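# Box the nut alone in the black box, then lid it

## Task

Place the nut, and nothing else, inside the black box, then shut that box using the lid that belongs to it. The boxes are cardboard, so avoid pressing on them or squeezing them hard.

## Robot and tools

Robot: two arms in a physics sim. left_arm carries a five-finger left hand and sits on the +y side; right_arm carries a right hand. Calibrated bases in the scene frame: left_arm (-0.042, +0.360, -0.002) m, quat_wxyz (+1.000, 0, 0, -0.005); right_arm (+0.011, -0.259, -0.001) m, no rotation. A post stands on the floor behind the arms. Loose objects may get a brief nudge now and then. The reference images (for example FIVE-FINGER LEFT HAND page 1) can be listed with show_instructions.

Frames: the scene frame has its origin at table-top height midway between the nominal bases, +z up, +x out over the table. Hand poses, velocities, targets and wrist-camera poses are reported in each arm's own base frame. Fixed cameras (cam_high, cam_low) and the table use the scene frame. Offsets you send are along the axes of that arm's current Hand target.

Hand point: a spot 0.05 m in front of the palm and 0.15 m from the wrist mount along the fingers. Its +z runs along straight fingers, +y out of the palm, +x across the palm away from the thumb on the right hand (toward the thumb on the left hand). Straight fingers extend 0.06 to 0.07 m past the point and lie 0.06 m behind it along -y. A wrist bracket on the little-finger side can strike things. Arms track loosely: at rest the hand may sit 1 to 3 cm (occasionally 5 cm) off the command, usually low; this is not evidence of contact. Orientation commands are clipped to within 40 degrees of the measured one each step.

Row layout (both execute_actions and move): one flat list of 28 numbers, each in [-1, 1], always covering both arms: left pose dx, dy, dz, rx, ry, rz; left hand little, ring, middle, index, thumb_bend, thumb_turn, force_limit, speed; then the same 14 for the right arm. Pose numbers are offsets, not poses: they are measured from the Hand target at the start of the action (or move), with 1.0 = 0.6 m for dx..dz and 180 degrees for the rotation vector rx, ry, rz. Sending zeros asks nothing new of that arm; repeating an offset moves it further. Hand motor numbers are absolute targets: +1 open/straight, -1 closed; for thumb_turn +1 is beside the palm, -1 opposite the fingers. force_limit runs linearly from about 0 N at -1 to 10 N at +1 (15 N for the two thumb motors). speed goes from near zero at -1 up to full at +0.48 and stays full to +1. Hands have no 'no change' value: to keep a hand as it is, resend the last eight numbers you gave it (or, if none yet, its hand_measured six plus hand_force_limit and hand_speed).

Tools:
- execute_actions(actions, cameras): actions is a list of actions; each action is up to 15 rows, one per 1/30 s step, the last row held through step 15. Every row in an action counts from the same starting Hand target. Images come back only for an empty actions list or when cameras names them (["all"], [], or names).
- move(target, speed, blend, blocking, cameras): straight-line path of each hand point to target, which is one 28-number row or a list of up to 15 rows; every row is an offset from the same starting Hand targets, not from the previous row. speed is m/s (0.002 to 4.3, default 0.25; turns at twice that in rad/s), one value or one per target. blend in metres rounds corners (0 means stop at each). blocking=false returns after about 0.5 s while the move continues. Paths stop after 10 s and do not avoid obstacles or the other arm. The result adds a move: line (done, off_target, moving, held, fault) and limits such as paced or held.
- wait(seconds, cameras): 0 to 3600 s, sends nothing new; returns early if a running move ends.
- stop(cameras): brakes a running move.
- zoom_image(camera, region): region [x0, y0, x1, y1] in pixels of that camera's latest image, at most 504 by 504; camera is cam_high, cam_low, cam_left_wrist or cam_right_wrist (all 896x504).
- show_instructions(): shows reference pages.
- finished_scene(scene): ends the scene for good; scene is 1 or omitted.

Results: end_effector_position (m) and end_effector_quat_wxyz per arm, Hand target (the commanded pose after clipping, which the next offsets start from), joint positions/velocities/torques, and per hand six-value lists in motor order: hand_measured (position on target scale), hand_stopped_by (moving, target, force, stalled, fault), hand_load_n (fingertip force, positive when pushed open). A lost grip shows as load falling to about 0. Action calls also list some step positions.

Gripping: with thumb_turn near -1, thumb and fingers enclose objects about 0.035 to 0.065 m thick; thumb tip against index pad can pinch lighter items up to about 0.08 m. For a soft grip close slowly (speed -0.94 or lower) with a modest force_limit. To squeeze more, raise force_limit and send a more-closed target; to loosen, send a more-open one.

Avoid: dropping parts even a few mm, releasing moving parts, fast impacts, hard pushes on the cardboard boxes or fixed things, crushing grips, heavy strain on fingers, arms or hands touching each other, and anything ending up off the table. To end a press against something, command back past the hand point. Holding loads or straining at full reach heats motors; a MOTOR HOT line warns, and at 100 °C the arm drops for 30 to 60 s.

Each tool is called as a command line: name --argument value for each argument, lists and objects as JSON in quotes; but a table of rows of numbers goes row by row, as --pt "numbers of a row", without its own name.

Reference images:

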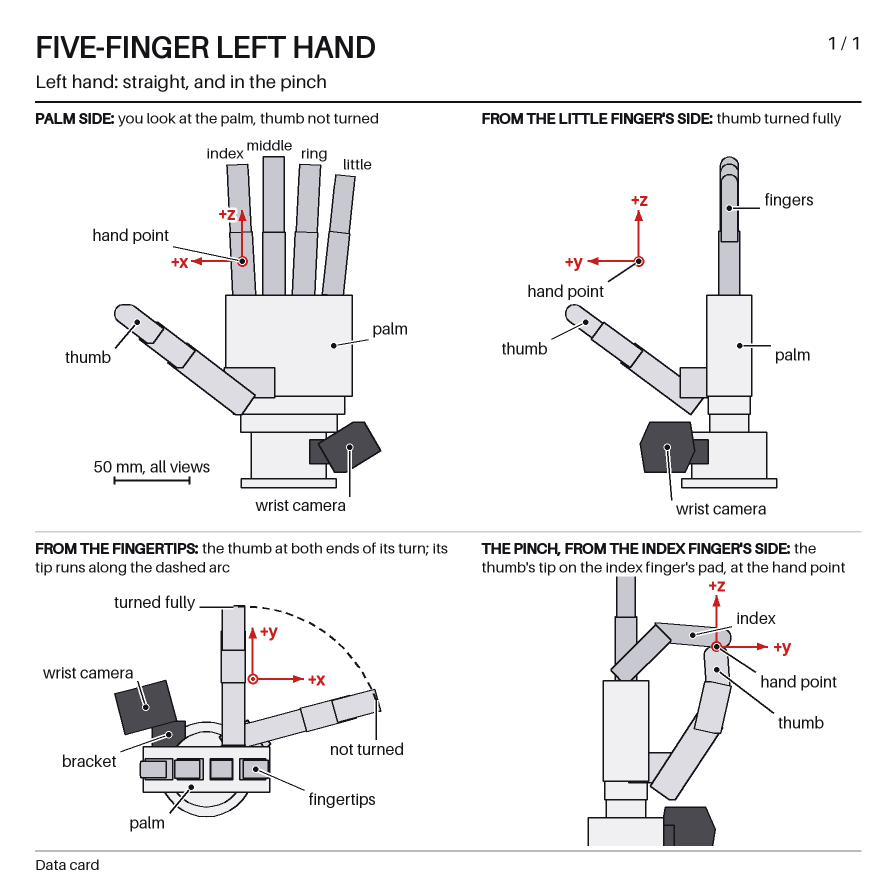

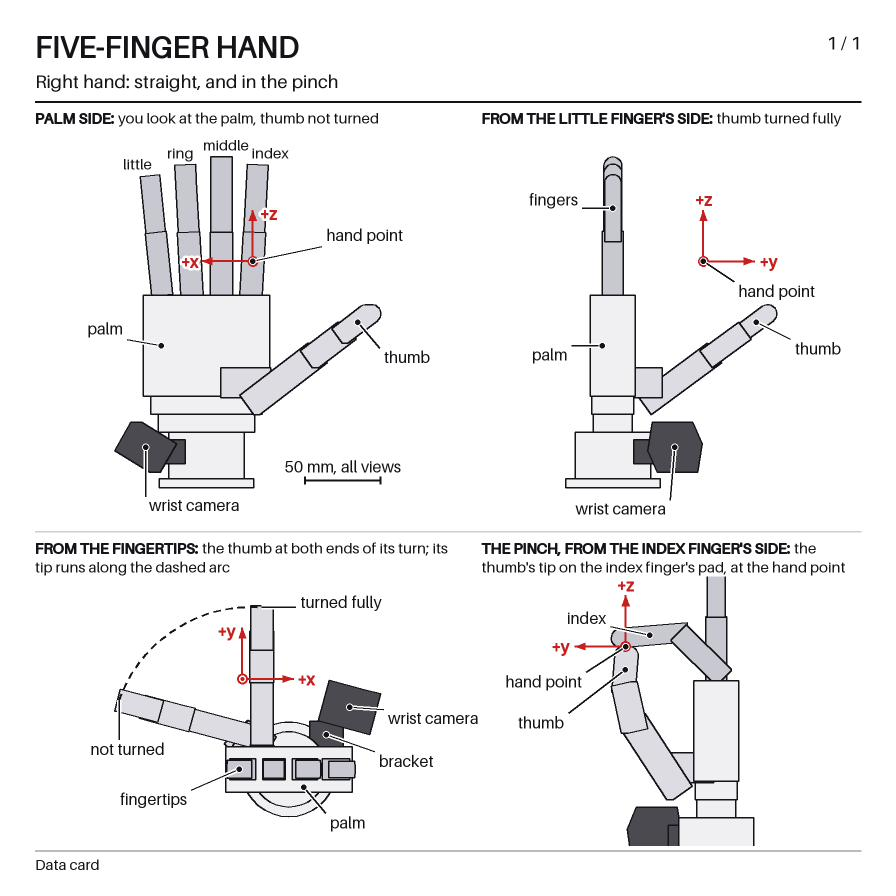

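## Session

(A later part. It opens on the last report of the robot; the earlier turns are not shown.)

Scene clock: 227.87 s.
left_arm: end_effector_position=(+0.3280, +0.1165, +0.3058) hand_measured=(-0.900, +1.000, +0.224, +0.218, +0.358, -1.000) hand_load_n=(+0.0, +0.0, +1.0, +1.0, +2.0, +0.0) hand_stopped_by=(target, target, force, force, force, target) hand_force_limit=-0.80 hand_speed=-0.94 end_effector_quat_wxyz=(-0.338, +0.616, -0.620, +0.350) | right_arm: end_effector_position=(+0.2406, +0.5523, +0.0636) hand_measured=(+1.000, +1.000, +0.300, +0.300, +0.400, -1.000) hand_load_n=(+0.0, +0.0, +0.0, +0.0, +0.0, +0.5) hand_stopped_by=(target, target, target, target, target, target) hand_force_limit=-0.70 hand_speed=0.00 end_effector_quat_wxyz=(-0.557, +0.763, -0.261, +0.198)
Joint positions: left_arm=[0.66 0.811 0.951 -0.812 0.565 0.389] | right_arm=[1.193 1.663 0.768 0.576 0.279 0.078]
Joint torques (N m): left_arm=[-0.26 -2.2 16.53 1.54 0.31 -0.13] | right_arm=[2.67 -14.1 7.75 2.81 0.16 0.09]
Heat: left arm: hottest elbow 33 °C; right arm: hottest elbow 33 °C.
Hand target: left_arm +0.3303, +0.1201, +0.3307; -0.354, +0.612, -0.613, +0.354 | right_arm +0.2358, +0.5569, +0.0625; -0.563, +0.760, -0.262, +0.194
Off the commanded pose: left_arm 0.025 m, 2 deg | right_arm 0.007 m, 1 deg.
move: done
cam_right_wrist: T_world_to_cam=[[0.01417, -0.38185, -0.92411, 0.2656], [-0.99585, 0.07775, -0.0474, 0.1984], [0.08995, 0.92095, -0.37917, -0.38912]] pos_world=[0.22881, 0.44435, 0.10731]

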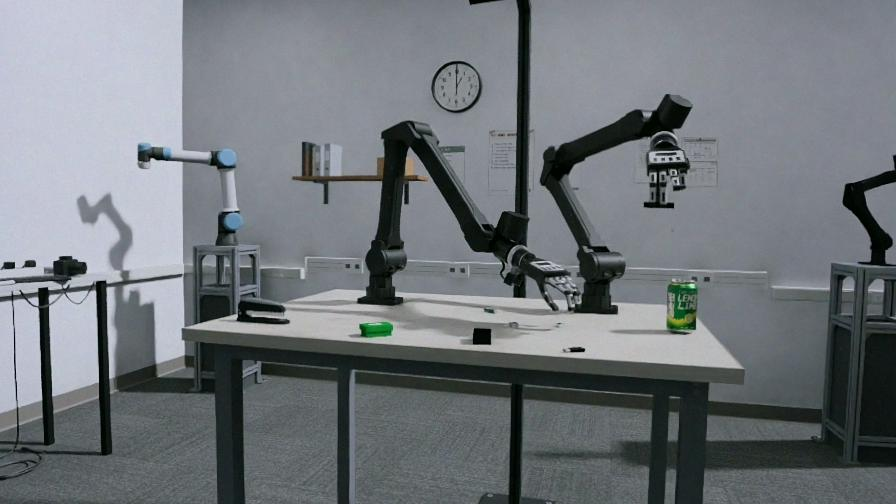

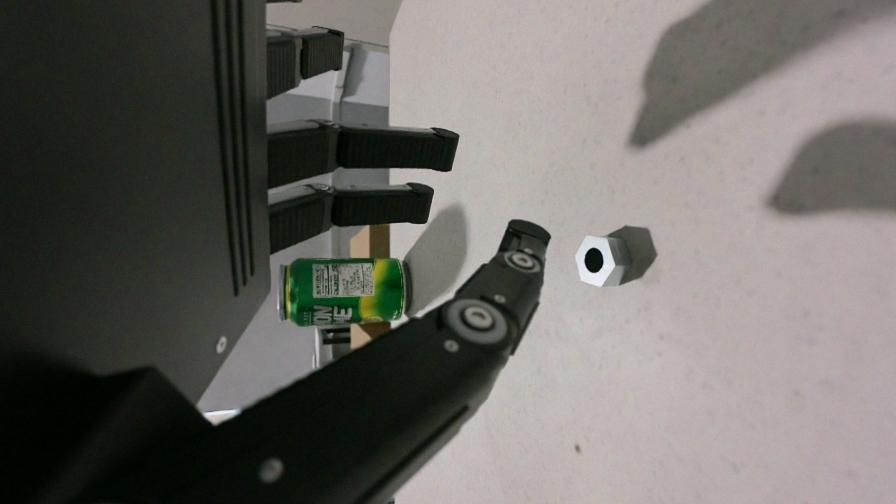

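move --target '[0, 0, 0, 0, 0, 0, -0.9, 1, 0.2, 0.2, 0.1, -1, -0.8, -0.94, -0.009, 0.054, -0.0142, 0, 0, 0, 1, 1, 0.3, 0.3, 0.4, -1, -0.7, 0.0]' --speed 0.08 --cameras '["cam_low","cam_right_wrist"]'

zoom_image --camera "cam_low" --region '[520, 270, 600, 340]'

zoom_image --camera "cam_right_wrist" --region '[396, 102, 696, 352]'

Scene clock: 234.47 s.
left_arm: end_effector_position=(+0.3280, +0.1165, +0.3058) hand_measured=(-0.900, +1.000, +0.224, +0.218, +0.358, -1.000) hand_load_n=(+0.0, -0.5, +1.0, +1.0, +2.0, +0.0) hand_stopped_by=(target, target, force, force, force, target) hand_force_limit=-0.80 hand_speed=-0.94 end_effector_quat_wxyz=(-0.338, +0.616, -0.620, +0.350) | right_arm: end_effector_position=(+0.2251, +0.5415, +0.0323) hand_measured=(+1.000, +1.000, +0.300, +0.300, +0.400, -1.000) hand_load_n=(+0.0, +0.0, +0.0, +0.0, +0.0, +0.5) hand_stopped_by=(target, target, target, target, target, target) hand_force_limit=-0.70 hand_speed=0.00 end_effector_quat_wxyz=(-0.555, +0.765, -0.261, +0.198)
Joint positions: left_arm=[0.66 0.811 0.951 -0.812 0.565 0.389] | right_arm=[1.218 1.715 0.71 0.678 0.303 0.086]
Joint torques (N m): left_arm=[-0.38 -2.14 16.5 1.54 0.3 -0.13] | right_arm=[2.73 -14.27 6.97 2.81 0.16 0.1]
Heat: left arm: hottest elbow 34 °C; right arm: hottest elbow 32 °C.
Hand target: left_arm +0.3303, +0.1201, +0.3307; -0.354, +0.612, -0.613, +0.354 | right_arm +0.2207, +0.5463, +0.0341; -0.563, +0.760, -0.263, +0.194
Off the commanded pose: left_arm 0.025 m, 2 deg | right_arm 0.007 m, 1 deg.
move: done
cam_right_wrist: T_world_to_cam=[[0.01208, -0.38576, -0.92252, 0.23534], [-0.99593, 0.07779, -0.04557, 0.18229], [0.08935, 0.91931, -0.38325, -0.3885]] pos_world=[0.21342, 0.43376, 0.07652]

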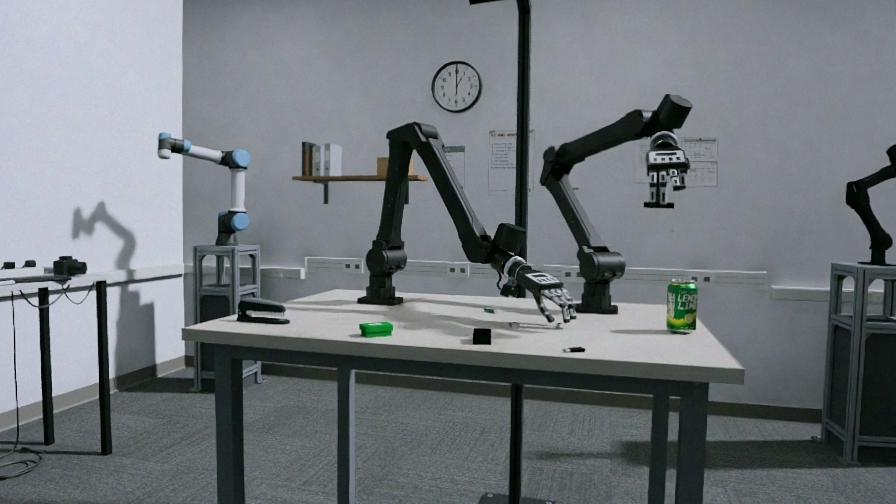

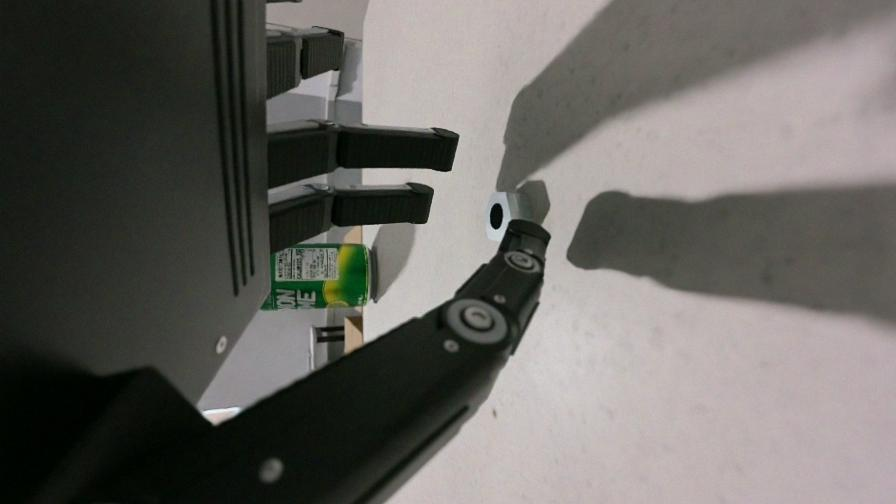

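Scaled by 6.300 from the camera's image (finer frame: 1280x720).

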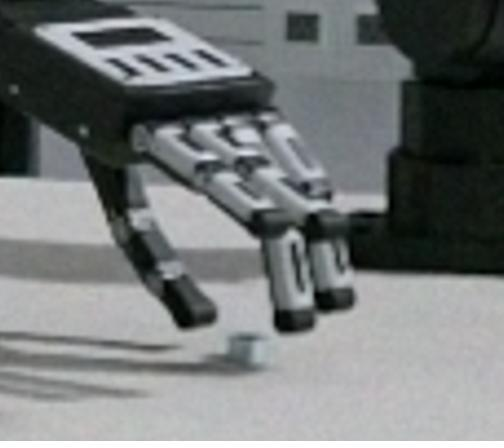

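Scaled by 1.680 from the camera's image (finer frame: 1280x720).

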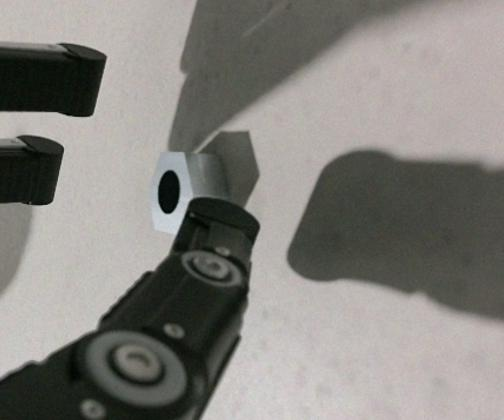

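move --target '[0, 0, 0, 0, 0, 0, -0.9, 1, 0.2, 0.2, 0.1, -1, -0.8, -0.94, 0, 0.0212, 0.0065, 0, 0, 0, 1, 1, 0.3, 0.3, 0.4, -1, -0.7, 0.0]' --speed 0.04 --cameras '["cam_low","cam_right_wrist"]'

zoom_image --camera "cam_low" --region '[520, 270, 600, 340]'

zoom_image --camera "cam_right_wrist" --region '[396, 102, 696, 352]'

Scene clock: 241.83 s.
left_arm: end_effector_position=(+0.3280, +0.1165, +0.3058) hand_measured=(-0.900, +1.000, +0.224, +0.218, +0.358, -1.000) hand_load_n=(+0.0, +0.0, +1.0, +1.0, +2.0, +0.0) hand_stopped_by=(target, target, force, force, force, target) hand_force_limit=-0.80 hand_speed=-0.94 end_effector_quat_wxyz=(-0.338, +0.616, -0.620, +0.350) | right_arm: end_effector_position=(+0.2258, +0.5439, +0.0231) hand_measured=(+1.000, +1.000, +0.300, +0.300, +0.400, -1.000) hand_load_n=(+0.0, +0.0, +0.0, +0.0, +0.0, -0.5) hand_stopped_by=(target, target, target, target, target, target) hand_force_limit=-0.70 hand_speed=0.00 end_effector_quat_wxyz=(-0.558, +0.762, -0.261, +0.198)
Joint positions: left_arm=[0.66 0.811 0.951 -0.812 0.565 0.389] | right_arm=[1.218 1.749 0.71 0.721 0.303 0.087]
Joint torques (N m): left_arm=[-0.38 -2.08 16.5 1.54 0.31 -0.13] | right_arm=[2.73 -14.21 6.38 2.78 0.16 0.09]
Heat: left arm: hottest elbow 34 °C; right arm: hottest elbow 32 °C.
Hand target: left_arm +0.3303, +0.1201, +0.3307; -0.354, +0.612, -0.613, +0.354 | right_arm +0.2206, +0.5464, +0.0208; -0.563, +0.760, -0.263, +0.194
Off the commanded pose: left_arm 0.025 m, 2 deg | right_arm 0.006 m, 1 deg.
move: done
cam_right_wrist: T_world_to_cam=[[0.01431, -0.37808, -0.92566, 0.22315], [-0.99579, 0.07845, -0.04744, 0.18208], [0.09055, 0.92244, -0.37536, -0.39641]] pos_world=[0.21401, 0.43575, 0.0664]

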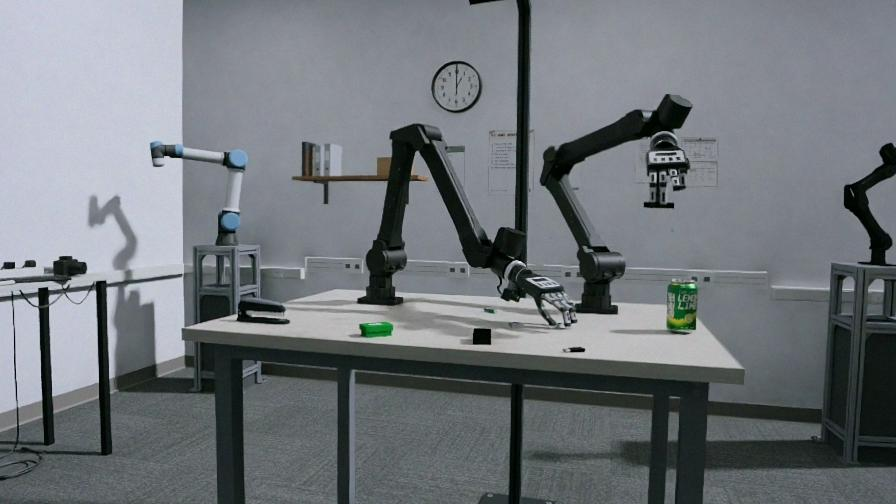

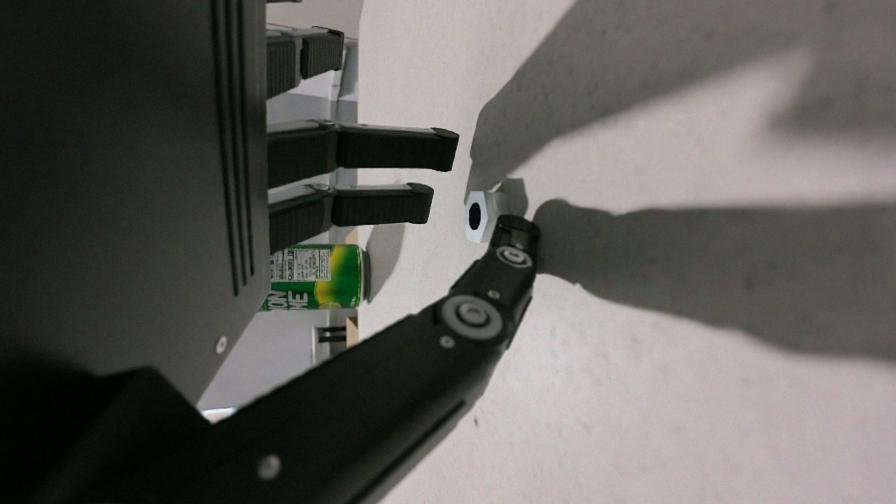

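Scaled by 6.300 from the camera's image (finer frame: 1280x720).

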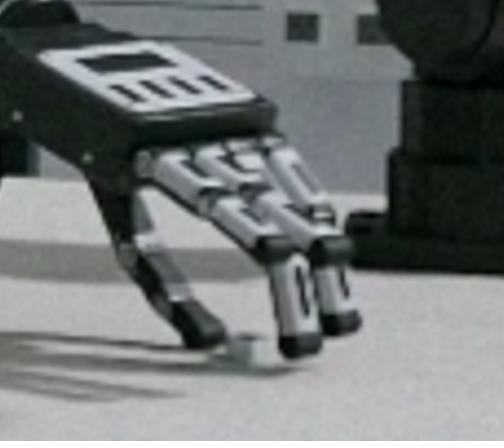

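Scaled by 1.680 from the camera's image (finer frame: 1280x720).

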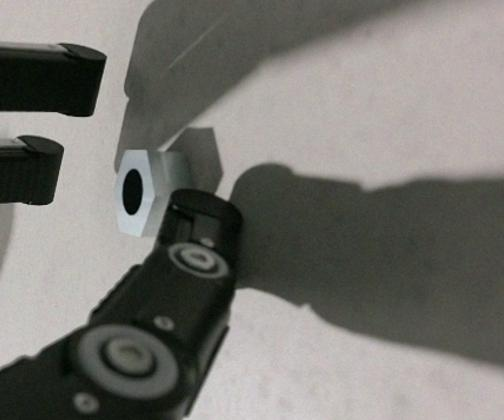

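move --pt "0 0 0 0 0 0 -0.9 1 0.2 0.2 0.1 -1 -0.8 -0.94 0 -0.003 0 0 0 0 1 1 0.3 0.3 0.22 -1 -0.7 -0.7" --pt "0 0 0 0 0 0 -0.9 1 0.2 0.2 0.1 -1 -0.8 -0.94 0 -0.003 0 0 0 0 1 1 0.05 0.05 0.22 -1 -0.7 -0.8" --speed 0.04 --cameras '["cam_low","cam_right_wrist"]'

zoom_image --camera "cam_low" --region '[520, 270, 600, 340]'

zoom_image --camera "cam_right_wrist" --region '[396, 102, 696, 352]'

Scene clock: 254.90 s.
left_arm: end_effector_position=(+0.3280, +0.1165, +0.3058) hand_measured=(-0.900, +1.000, +0.224, +0.218, +0.358, -1.000) hand_load_n=(+0.0, +0.0, +1.0, +1.5, +2.0, +0.0) hand_stopped_by=(target, target, force, force, force, target) hand_force_limit=-0.80 hand_speed=-0.94 end_effector_quat_wxyz=(-0.338, +0.616, -0.620, +0.350) | right_arm: end_effector_position=(+0.2258, +0.5439, +0.0231) hand_measured=(+1.000, +1.000, +0.050, +0.050, +0.220, -1.000) hand_load_n=(+0.0, +0.0, +0.0, +0.0, +0.0, +0.0) hand_stopped_by=(target, target, target, target, target, target) hand_force_limit=-0.70 hand_speed=-0.80 end_effector_quat_wxyz=(-0.558, +0.762, -0.261, +0.198)
Joint positions: left_arm=[0.66 0.811 0.951 -0.812 0.565 0.389] | right_arm=[1.218 1.749 0.71 0.721 0.303 0.087]
Joint torques (N m): left_arm=[-0.44 -2.14 16.53 1.54 0.3 -0.14] | right_arm=[2.61 -14.56 6.53 2.55 0.15 0.09]
Heat: left arm: hottest elbow 35 °C; right arm: hottest elbow 31 °C.
Hand target: left_arm +0.3303, +0.1201, +0.3307; -0.354, +0.612, -0.613, +0.354 | right_arm +0.2210, +0.5468, +0.0225; -0.563, +0.760, -0.263, +0.194
Off the commanded pose: left_arm 0.025 m, 2 deg | right_arm 0.006 m, 1 deg.
move: done
cam_right_wrist: T_world_to_cam=[[0.01431, -0.37808, -0.92566, 0.22315], [-0.99579, 0.07845, -0.04744, 0.18208], [0.09055, 0.92244, -0.37536, -0.39641]] pos_world=[0.21401, 0.43575, 0.0664]

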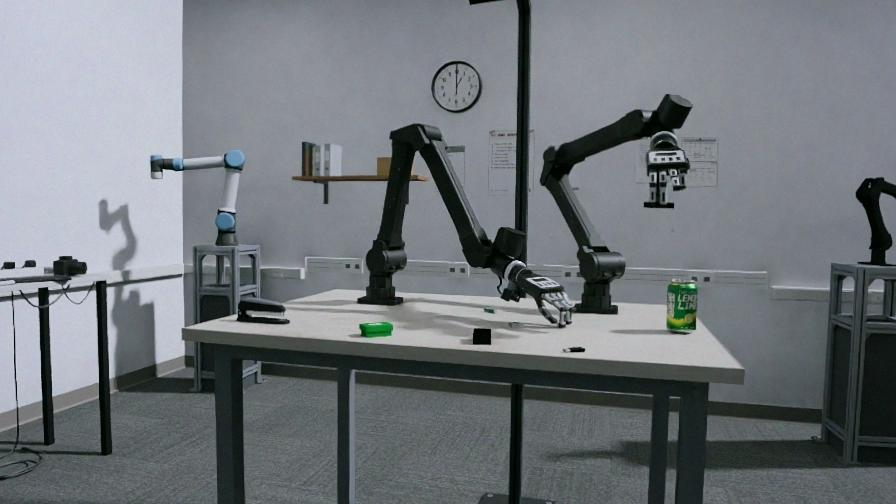

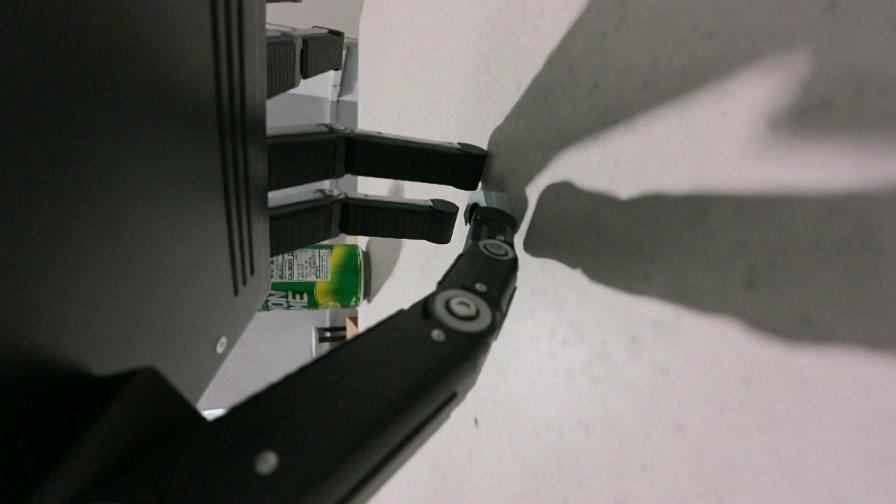

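Scaled by 6.300 from the camera's image (finer frame: 1280x720).

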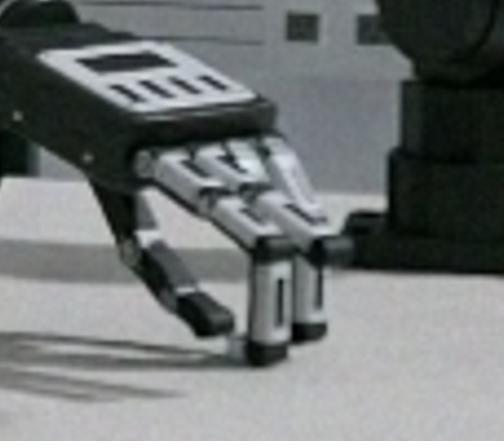

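Scaled by 1.680 from the camera's image (finer frame: 1280x720).

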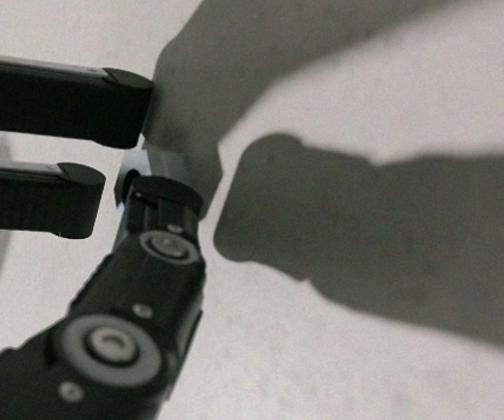

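move --pt "0 0 0 0 0 0 -0.9 1 0.2 0.2 0.1 -1 -0.8 -0.94 0 -0.004 0 0 0 0 1 1 0.2 0.2 0.25 -1 -0.7 -0.3" --pt "0 0 0 0 0 0 -0.9 1 0.2 0.2 0.1 -1 -0.8 -0.94 -0.003 -0.0347 -0.0118 0.0444 0 -0.0833 1 1 0.2 0.2 0.25 -1 -0.7 -0.3" --speed 0.08 --cameras '["cam_low","cam_right_wrist"]'

zoom_image --camera "cam_low" --region '[520, 270, 600, 340]'

zoom_image --camera "cam_right_wrist" --region '[396, 102, 696, 352]'

Scene clock: 276.43 s.
left_arm: end_effector_position=(+0.3280, +0.1165, +0.3058) hand_measured=(-0.900, +1.000, +0.224, +0.218, +0.358, -1.000) hand_load_n=(+0.0, +0.0, +1.0, +1.5, +2.0, +0.0) hand_stopped_by=(target, target, force, force, force, target) hand_force_limit=-0.80 hand_speed=-0.94 end_effector_quat_wxyz=(-0.338, +0.616, -0.620, +0.350) | right_arm: end_effector_position=(+0.2243, +0.5457, +0.0462) hand_measured=(+1.000, +1.000, +0.200, +0.200, +0.250, -1.000) hand_load_n=(+0.0, +0.0, +0.0, +0.0, +0.0, +0.0) hand_stopped_by=(target, target, target, target, target, target) hand_force_limit=-0.70 hand_speed=-0.30 end_effector_quat_wxyz=(-0.582, +0.748, -0.155, +0.281)
Joint positions: left_arm=[0.66 0.811 0.951 -0.812 0.565 0.389] | right_arm=[1.261 1.749 0.681 0.891 0.339 -0.187]
Joint torques (N m): left_arm=[-0.32 -2.14 16.54 1.51 0.3 -0.13] | right_arm=[2.78 -14.15 6.11 2.82 0.13 -0.16]
Heat: left arm: hottest elbow 36 °C; right arm: hottest elbow 30 °C.
Hand target: left_arm +0.3303, +0.1201, +0.3307; -0.354, +0.612, -0.613, +0.354 | right_arm +0.2192, +0.5472, +0.0444; -0.584, +0.747, -0.147, +0.283
Off the commanded pose: left_arm 0.025 m, 2 deg | right_arm 0.006 m, 1 deg.
move: done
cam_right_wrist: T_world_to_cam=[[0.28106, -0.39816, -0.8732, 0.194], [-0.95155, 0.00266, -0.30749, 0.22496], [0.12475, 0.91731, -0.37812, -0.394]] pos_world=[0.20869, 0.43807, 0.08959]

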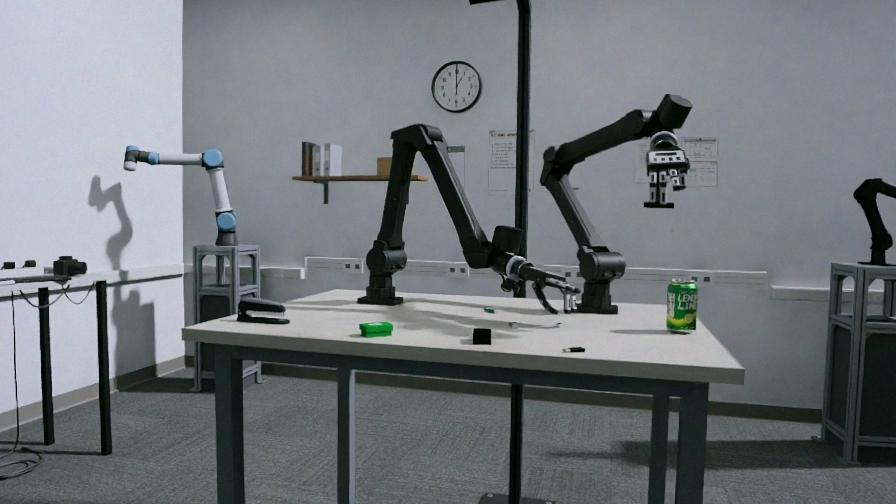

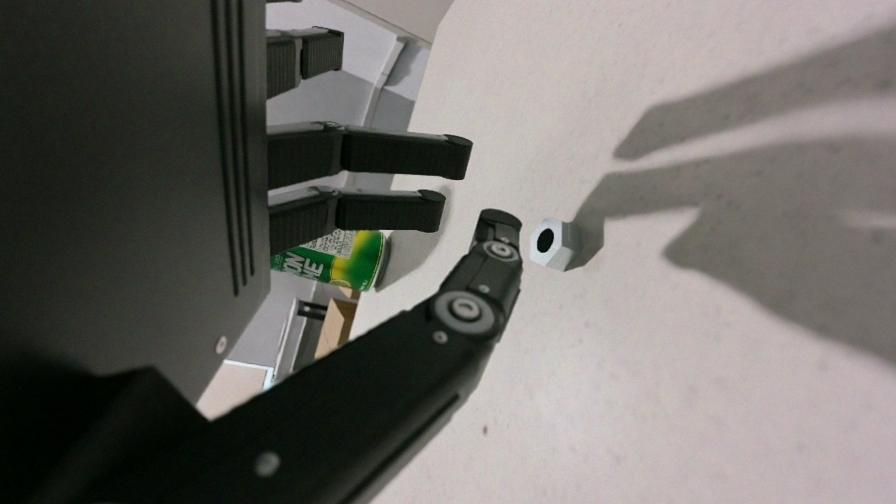

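Scaled by 6.300 from the camera's image (finer frame: 1280x720).

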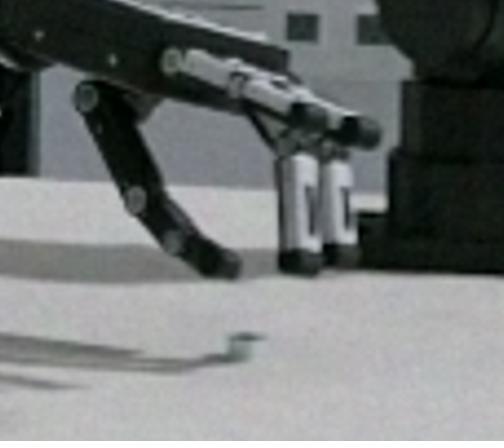

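Scaled by 1.680 from the camera's image (finer frame: 1280x720).

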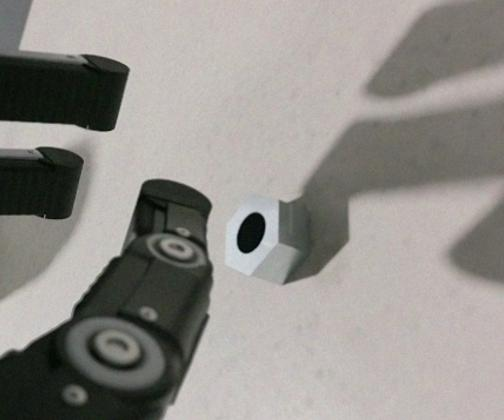

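move --pt "0 0 0 0 0 0 -0.9 1 0.2 0.2 0.1 -1 -0.8 -0.94 -0.0077 0.0485 0.0005 0 0 0 1 1 0.2 0.2 0.2 -1 -0.7 -0.3" --speed 0.05 --cameras '["cam_low","cam_right_wrist"]'

zoom_image --camera "cam_low" --region '[520, 270, 600, 340]'

zoom_image --camera "cam_right_wrist" --region '[396, 102, 696, 352]'

Scene clock: 286.03 s.
left_arm: end_effector_position=(+0.3280, +0.1165, +0.3058) hand_measured=(-0.900, +1.000, +0.224, +0.218, +0.358, -1.000) hand_load_n=(+0.0, +0.0, +1.0, +1.0, +2.0, +0.0) hand_stopped_by=(target, target, force, force, force, target) hand_force_limit=-0.80 hand_speed=-0.94 end_effector_quat_wxyz=(-0.338, +0.616, -0.620, +0.350) | right_arm: end_effector_position=(+0.2228, +0.5408, +0.0170) hand_measured=(+1.000, +1.000, +0.200, +0.200, +0.200, -1.000) hand_load_n=(+0.0, -0.5, +0.0, +0.0, +0.0, +0.0) hand_stopped_by=(target, target, target, target, target, target) hand_force_limit=-0.70 hand_speed=-0.30 end_effector_quat_wxyz=(-0.581, +0.748, -0.154, +0.281)
Joint positions: left_arm=[0.66 0.811 0.951 -0.812 0.565 0.389] | right_arm=[1.261 1.832 0.664 0.992 0.339 -0.188]
Joint torques (N m): left_arm=[-0.32 -2.2 16.5 1.57 0.3 -0.14] | right_arm=[2.55 -14.45 5.34 2.84 0.01 -0.16]
Heat: left arm: hottest elbow 36 °C; right arm: hottest elbow 30 °C.
Hand target: left_arm +0.3303, +0.1201, +0.3307; -0.354, +0.612, -0.613, +0.354 | right_arm +0.2189, +0.5421, +0.0155; -0.584, +0.746, -0.147, +0.283
Off the commanded pose: left_arm 0.025 m, 2 deg | right_arm 0.004 m, 1 deg.
move: done
cam_right_wrist: T_world_to_cam=[[0.28194, -0.39873, -0.87265, 0.16704], [-0.95126, 0.00229, -0.30838, 0.21472], [0.12496, 0.91707, -0.37865, -0.40036]] pos_world=[0.20719, 0.43327, 0.06039]

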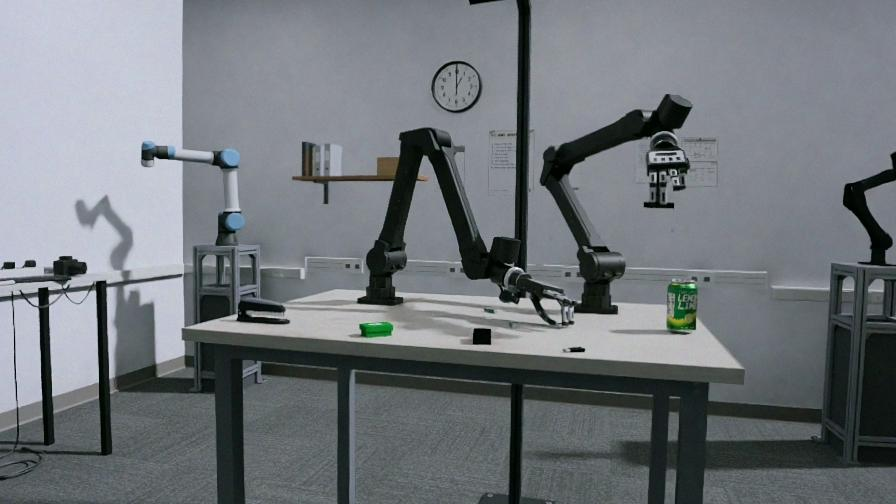

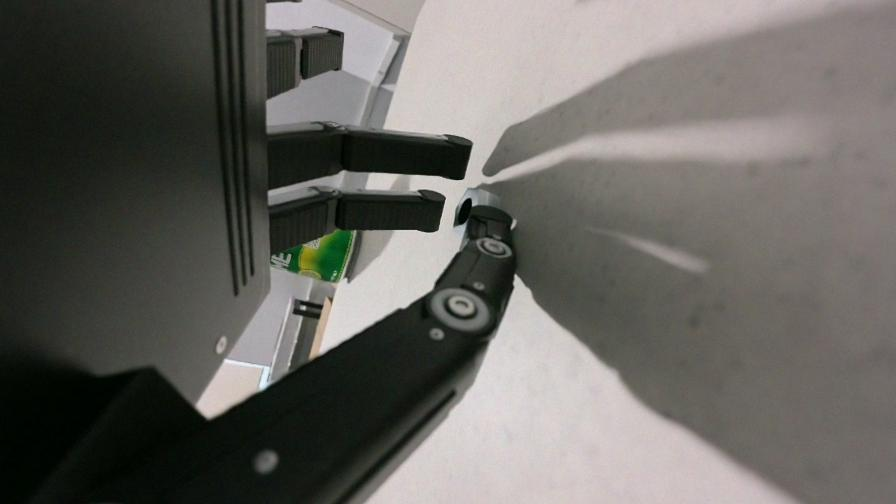

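Scaled by 6.300 from the camera's image (finer frame: 1280x720).

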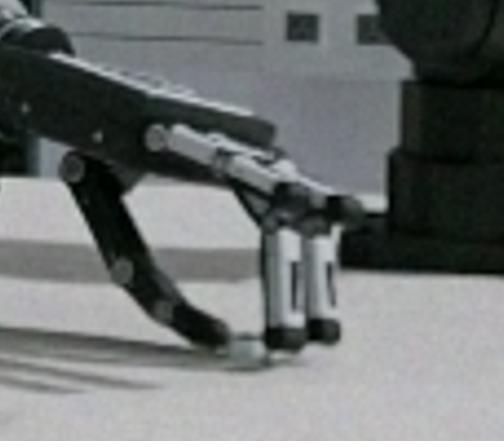

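Scaled by 1.680 from the camera's image (finer frame: 1280x720).

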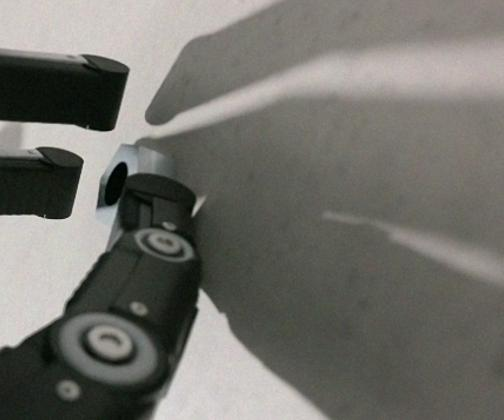

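move --pt "0 0 0 0 0 0 -0.9 1 0.2 0.2 0.1 -1 -0.8 -0.94 0 0 0 0 0 0 1 1 -0.05 -0.05 0.2 -1 -0.6 -0.85" --pt "0 0 0 0 0 0 -0.9 1 0.2 0.2 0.1 -1 -0.8 -0.94 0 0 0 0 0 0 1 1 -0.06 -0.06 0.05 -1 -0.6 -0.85" --speed 0.05 --cameras '["cam_low","cam_right_wrist"]'

zoom_image --camera "cam_low" --region '[520, 270, 600, 340]'

zoom_image --camera "cam_right_wrist" --region '[396, 102, 696, 352]'

Scene clock: 290.10 s.
left_arm: end_effector_position=(+0.3280, +0.1165, +0.3058) hand_measured=(-0.900, +1.000, +0.224, +0.218, +0.358, -1.000) hand_load_n=(+0.0, +0.0, +1.0, +1.0, +2.0, +0.0) hand_stopped_by=(target, target, force, force, force, target) hand_force_limit=-0.80 hand_speed=-0.94 end_effector_quat_wxyz=(-0.338, +0.616, -0.620, +0.350) | right_arm: end_effector_position=(+0.2228, +0.5409, +0.0172) hand_measured=(+1.000, +1.000, -0.058, -0.060, +0.168, -1.000) hand_load_n=(+0.0, +0.0, +5.0, +1.5, +3.0, +0.5) hand_stopped_by=(target, target, force, target, force, target) hand_force_limit=-0.60 hand_speed=-0.85 end_effector_quat_wxyz=(-0.582, +0.747, -0.154, +0.281)
Joint positions: left_arm=[0.66 0.811 0.951 -0.812 0.565 0.389] | right_arm=[1.261 1.832 0.664 0.992 0.339 -0.188]
Joint torques (N m): left_arm=[-0.32 -2.2 16.54 1.57 0.3 -0.14] | right_arm=[2.61 -14.39 5.34 2.8 0.01 -0.16]
Heat: left arm: hottest elbow 36 °C; right arm: hottest elbow 29 °C.
Hand target: left_arm +0.3303, +0.1201, +0.3307; -0.354, +0.612, -0.613, +0.354 | right_arm +0.2189, +0.5421, +0.0155; -0.584, +0.746, -0.147, +0.283
Off the commanded pose: left_arm 0.025 m, 2 deg | right_arm 0.004 m, 1 deg.
move: done
cam_right_wrist: T_world_to_cam=[[0.28214, -0.39809, -0.87288, 0.16682], [-0.95119, 0.00253, -0.30861, 0.21465], [0.12506, 0.91734, -0.37794, -0.40051]] pos_world=[0.20719, 0.43327, 0.06049]

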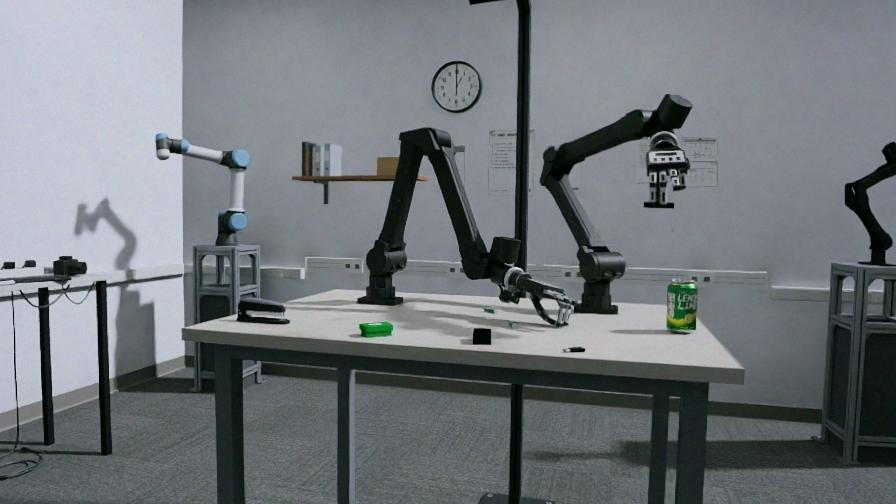

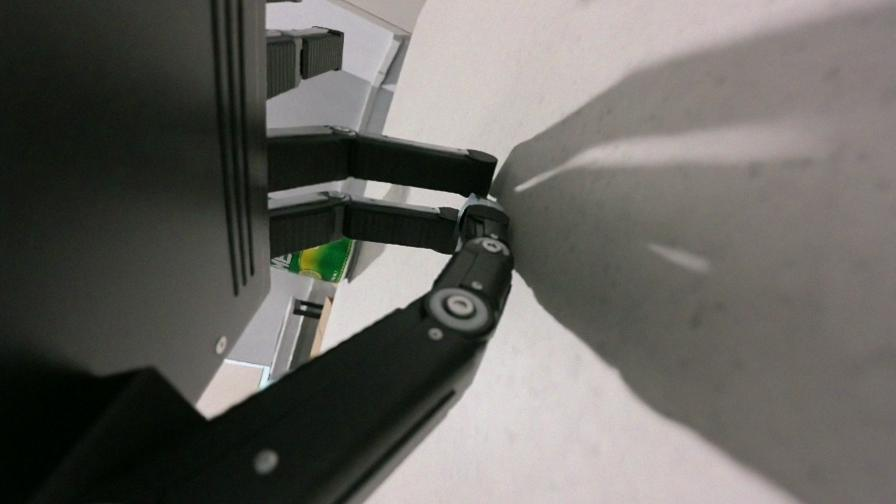

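Scaled by 6.300 from the camera's image (finer frame: 1280x720).

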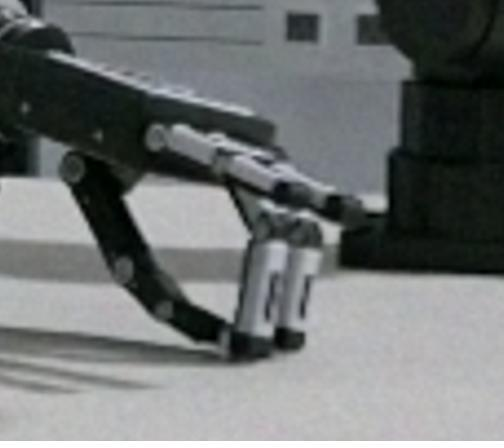

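Scaled by 1.680 from the camera's image (finer frame: 1280x720).

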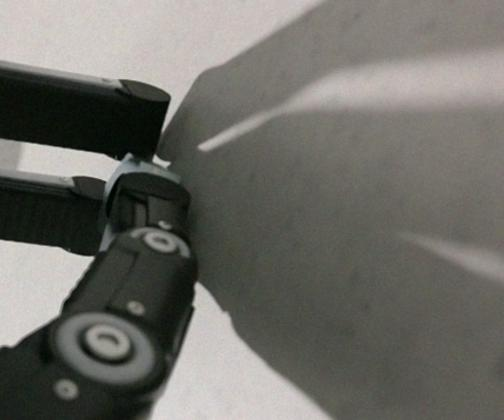

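move --pt "0 0 0 0 0 0 -0.9 1 0.2 0.2 0.1 -1 -0.8 -0.94 0.0251 -0.0955 -0.0159 0 0 0 1 1 -0.06 -0.06 0.05 -1 -0.6 -0.85" --speed 0.06 --cameras '["cam_low","cam_right_wrist"]'

zoom_image --camera "cam_low" --region '[520, 250, 600, 340]'

zoom_image --camera "cam_right_wrist" --region '[396, 102, 596, 302]'

Scene clock: 294.57 s.
left_arm: end_effector_position=(+0.3280, +0.1165, +0.3058) hand_measured=(-0.900, +1.000, +0.224, +0.218, +0.358, -1.000) hand_load_n=(+0.0, +0.0, +1.0, +1.0, +2.0, +0.0) hand_stopped_by=(target, target, force, force, force, target) hand_force_limit=-0.80 hand_speed=-0.94 end_effector_quat_wxyz=(-0.338, +0.616, -0.620, +0.350) | right_arm: end_effector_position=(+0.2216, +0.5370, +0.0679) hand_measured=(+1.000, +1.000, -0.058, -0.060, +0.168, -1.000) hand_load_n=(+0.0, +0.0, +5.0, +1.5, +3.0, +0.5) hand_stopped_by=(target, target, force, target, force, target) hand_force_limit=-0.60 hand_speed=-0.85 end_effector_quat_wxyz=(-0.580, +0.748, -0.154, +0.281)
Joint positions: left_arm=[0.66 0.811 0.951 -0.812 0.565 0.389] | right_arm=[1.261 1.667 0.664 0.825 0.339 -0.188]
Joint torques (N m): left_arm=[-0.38 -2.14 16.55 1.52 0.3 -0.13] | right_arm=[2.61 -15.03 7.82 1.55 0.02 -0.16]
Heat: left arm: hottest elbow 36 °C; right arm: hottest elbow 29 °C.
Hand target: left_arm +0.3303, +0.1201, +0.3307; -0.354, +0.612, -0.613, +0.354 | right_arm +0.2189, +0.5420, +0.0755; -0.584, +0.746, -0.147, +0.283
Off the commanded pose: left_arm 0.025 m, 2 deg | right_arm 0.010 m, 1 deg.
move: done
cam_right_wrist: T_world_to_cam=[[0.28155, -0.40085, -0.87181, 0.21139], [-0.9514, 0.00151, -0.30795, 0.22967], [0.12476, 0.91614, -0.38094, -0.37678]] pos_world=[0.20599, 0.42957, 0.11149]

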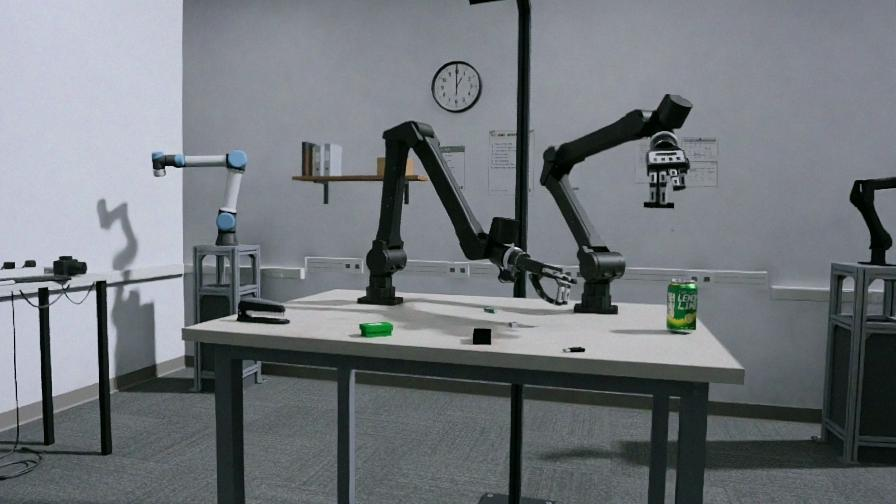

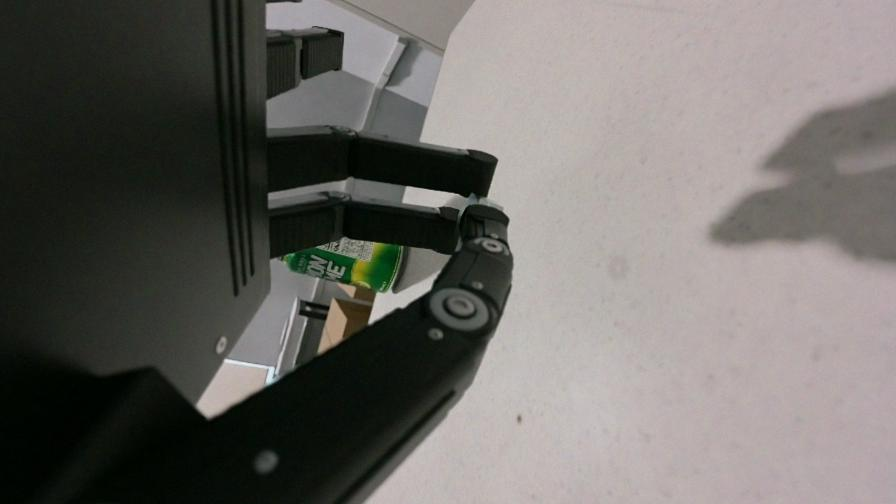

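Scaled by 5.600 from the camera's image (finer frame: 1280x720).

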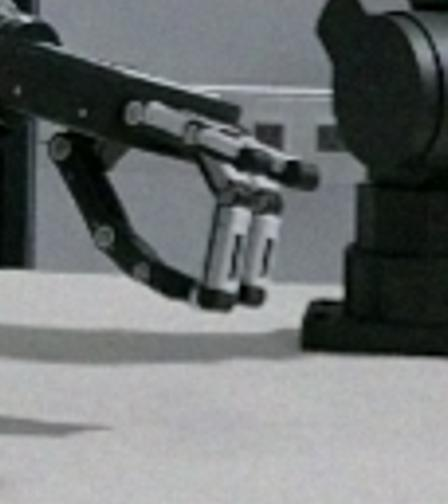

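Scaled by 2.520 from the camera's image (finer frame: 1280x720).

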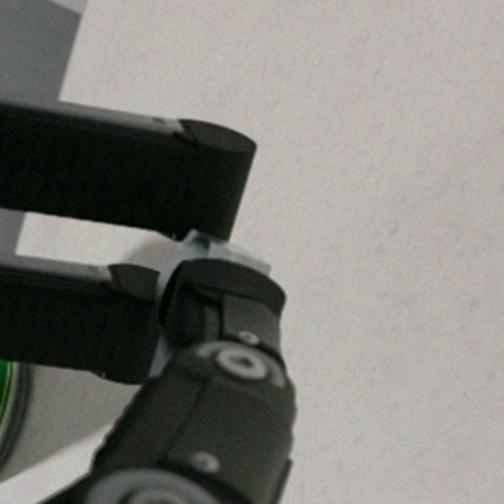

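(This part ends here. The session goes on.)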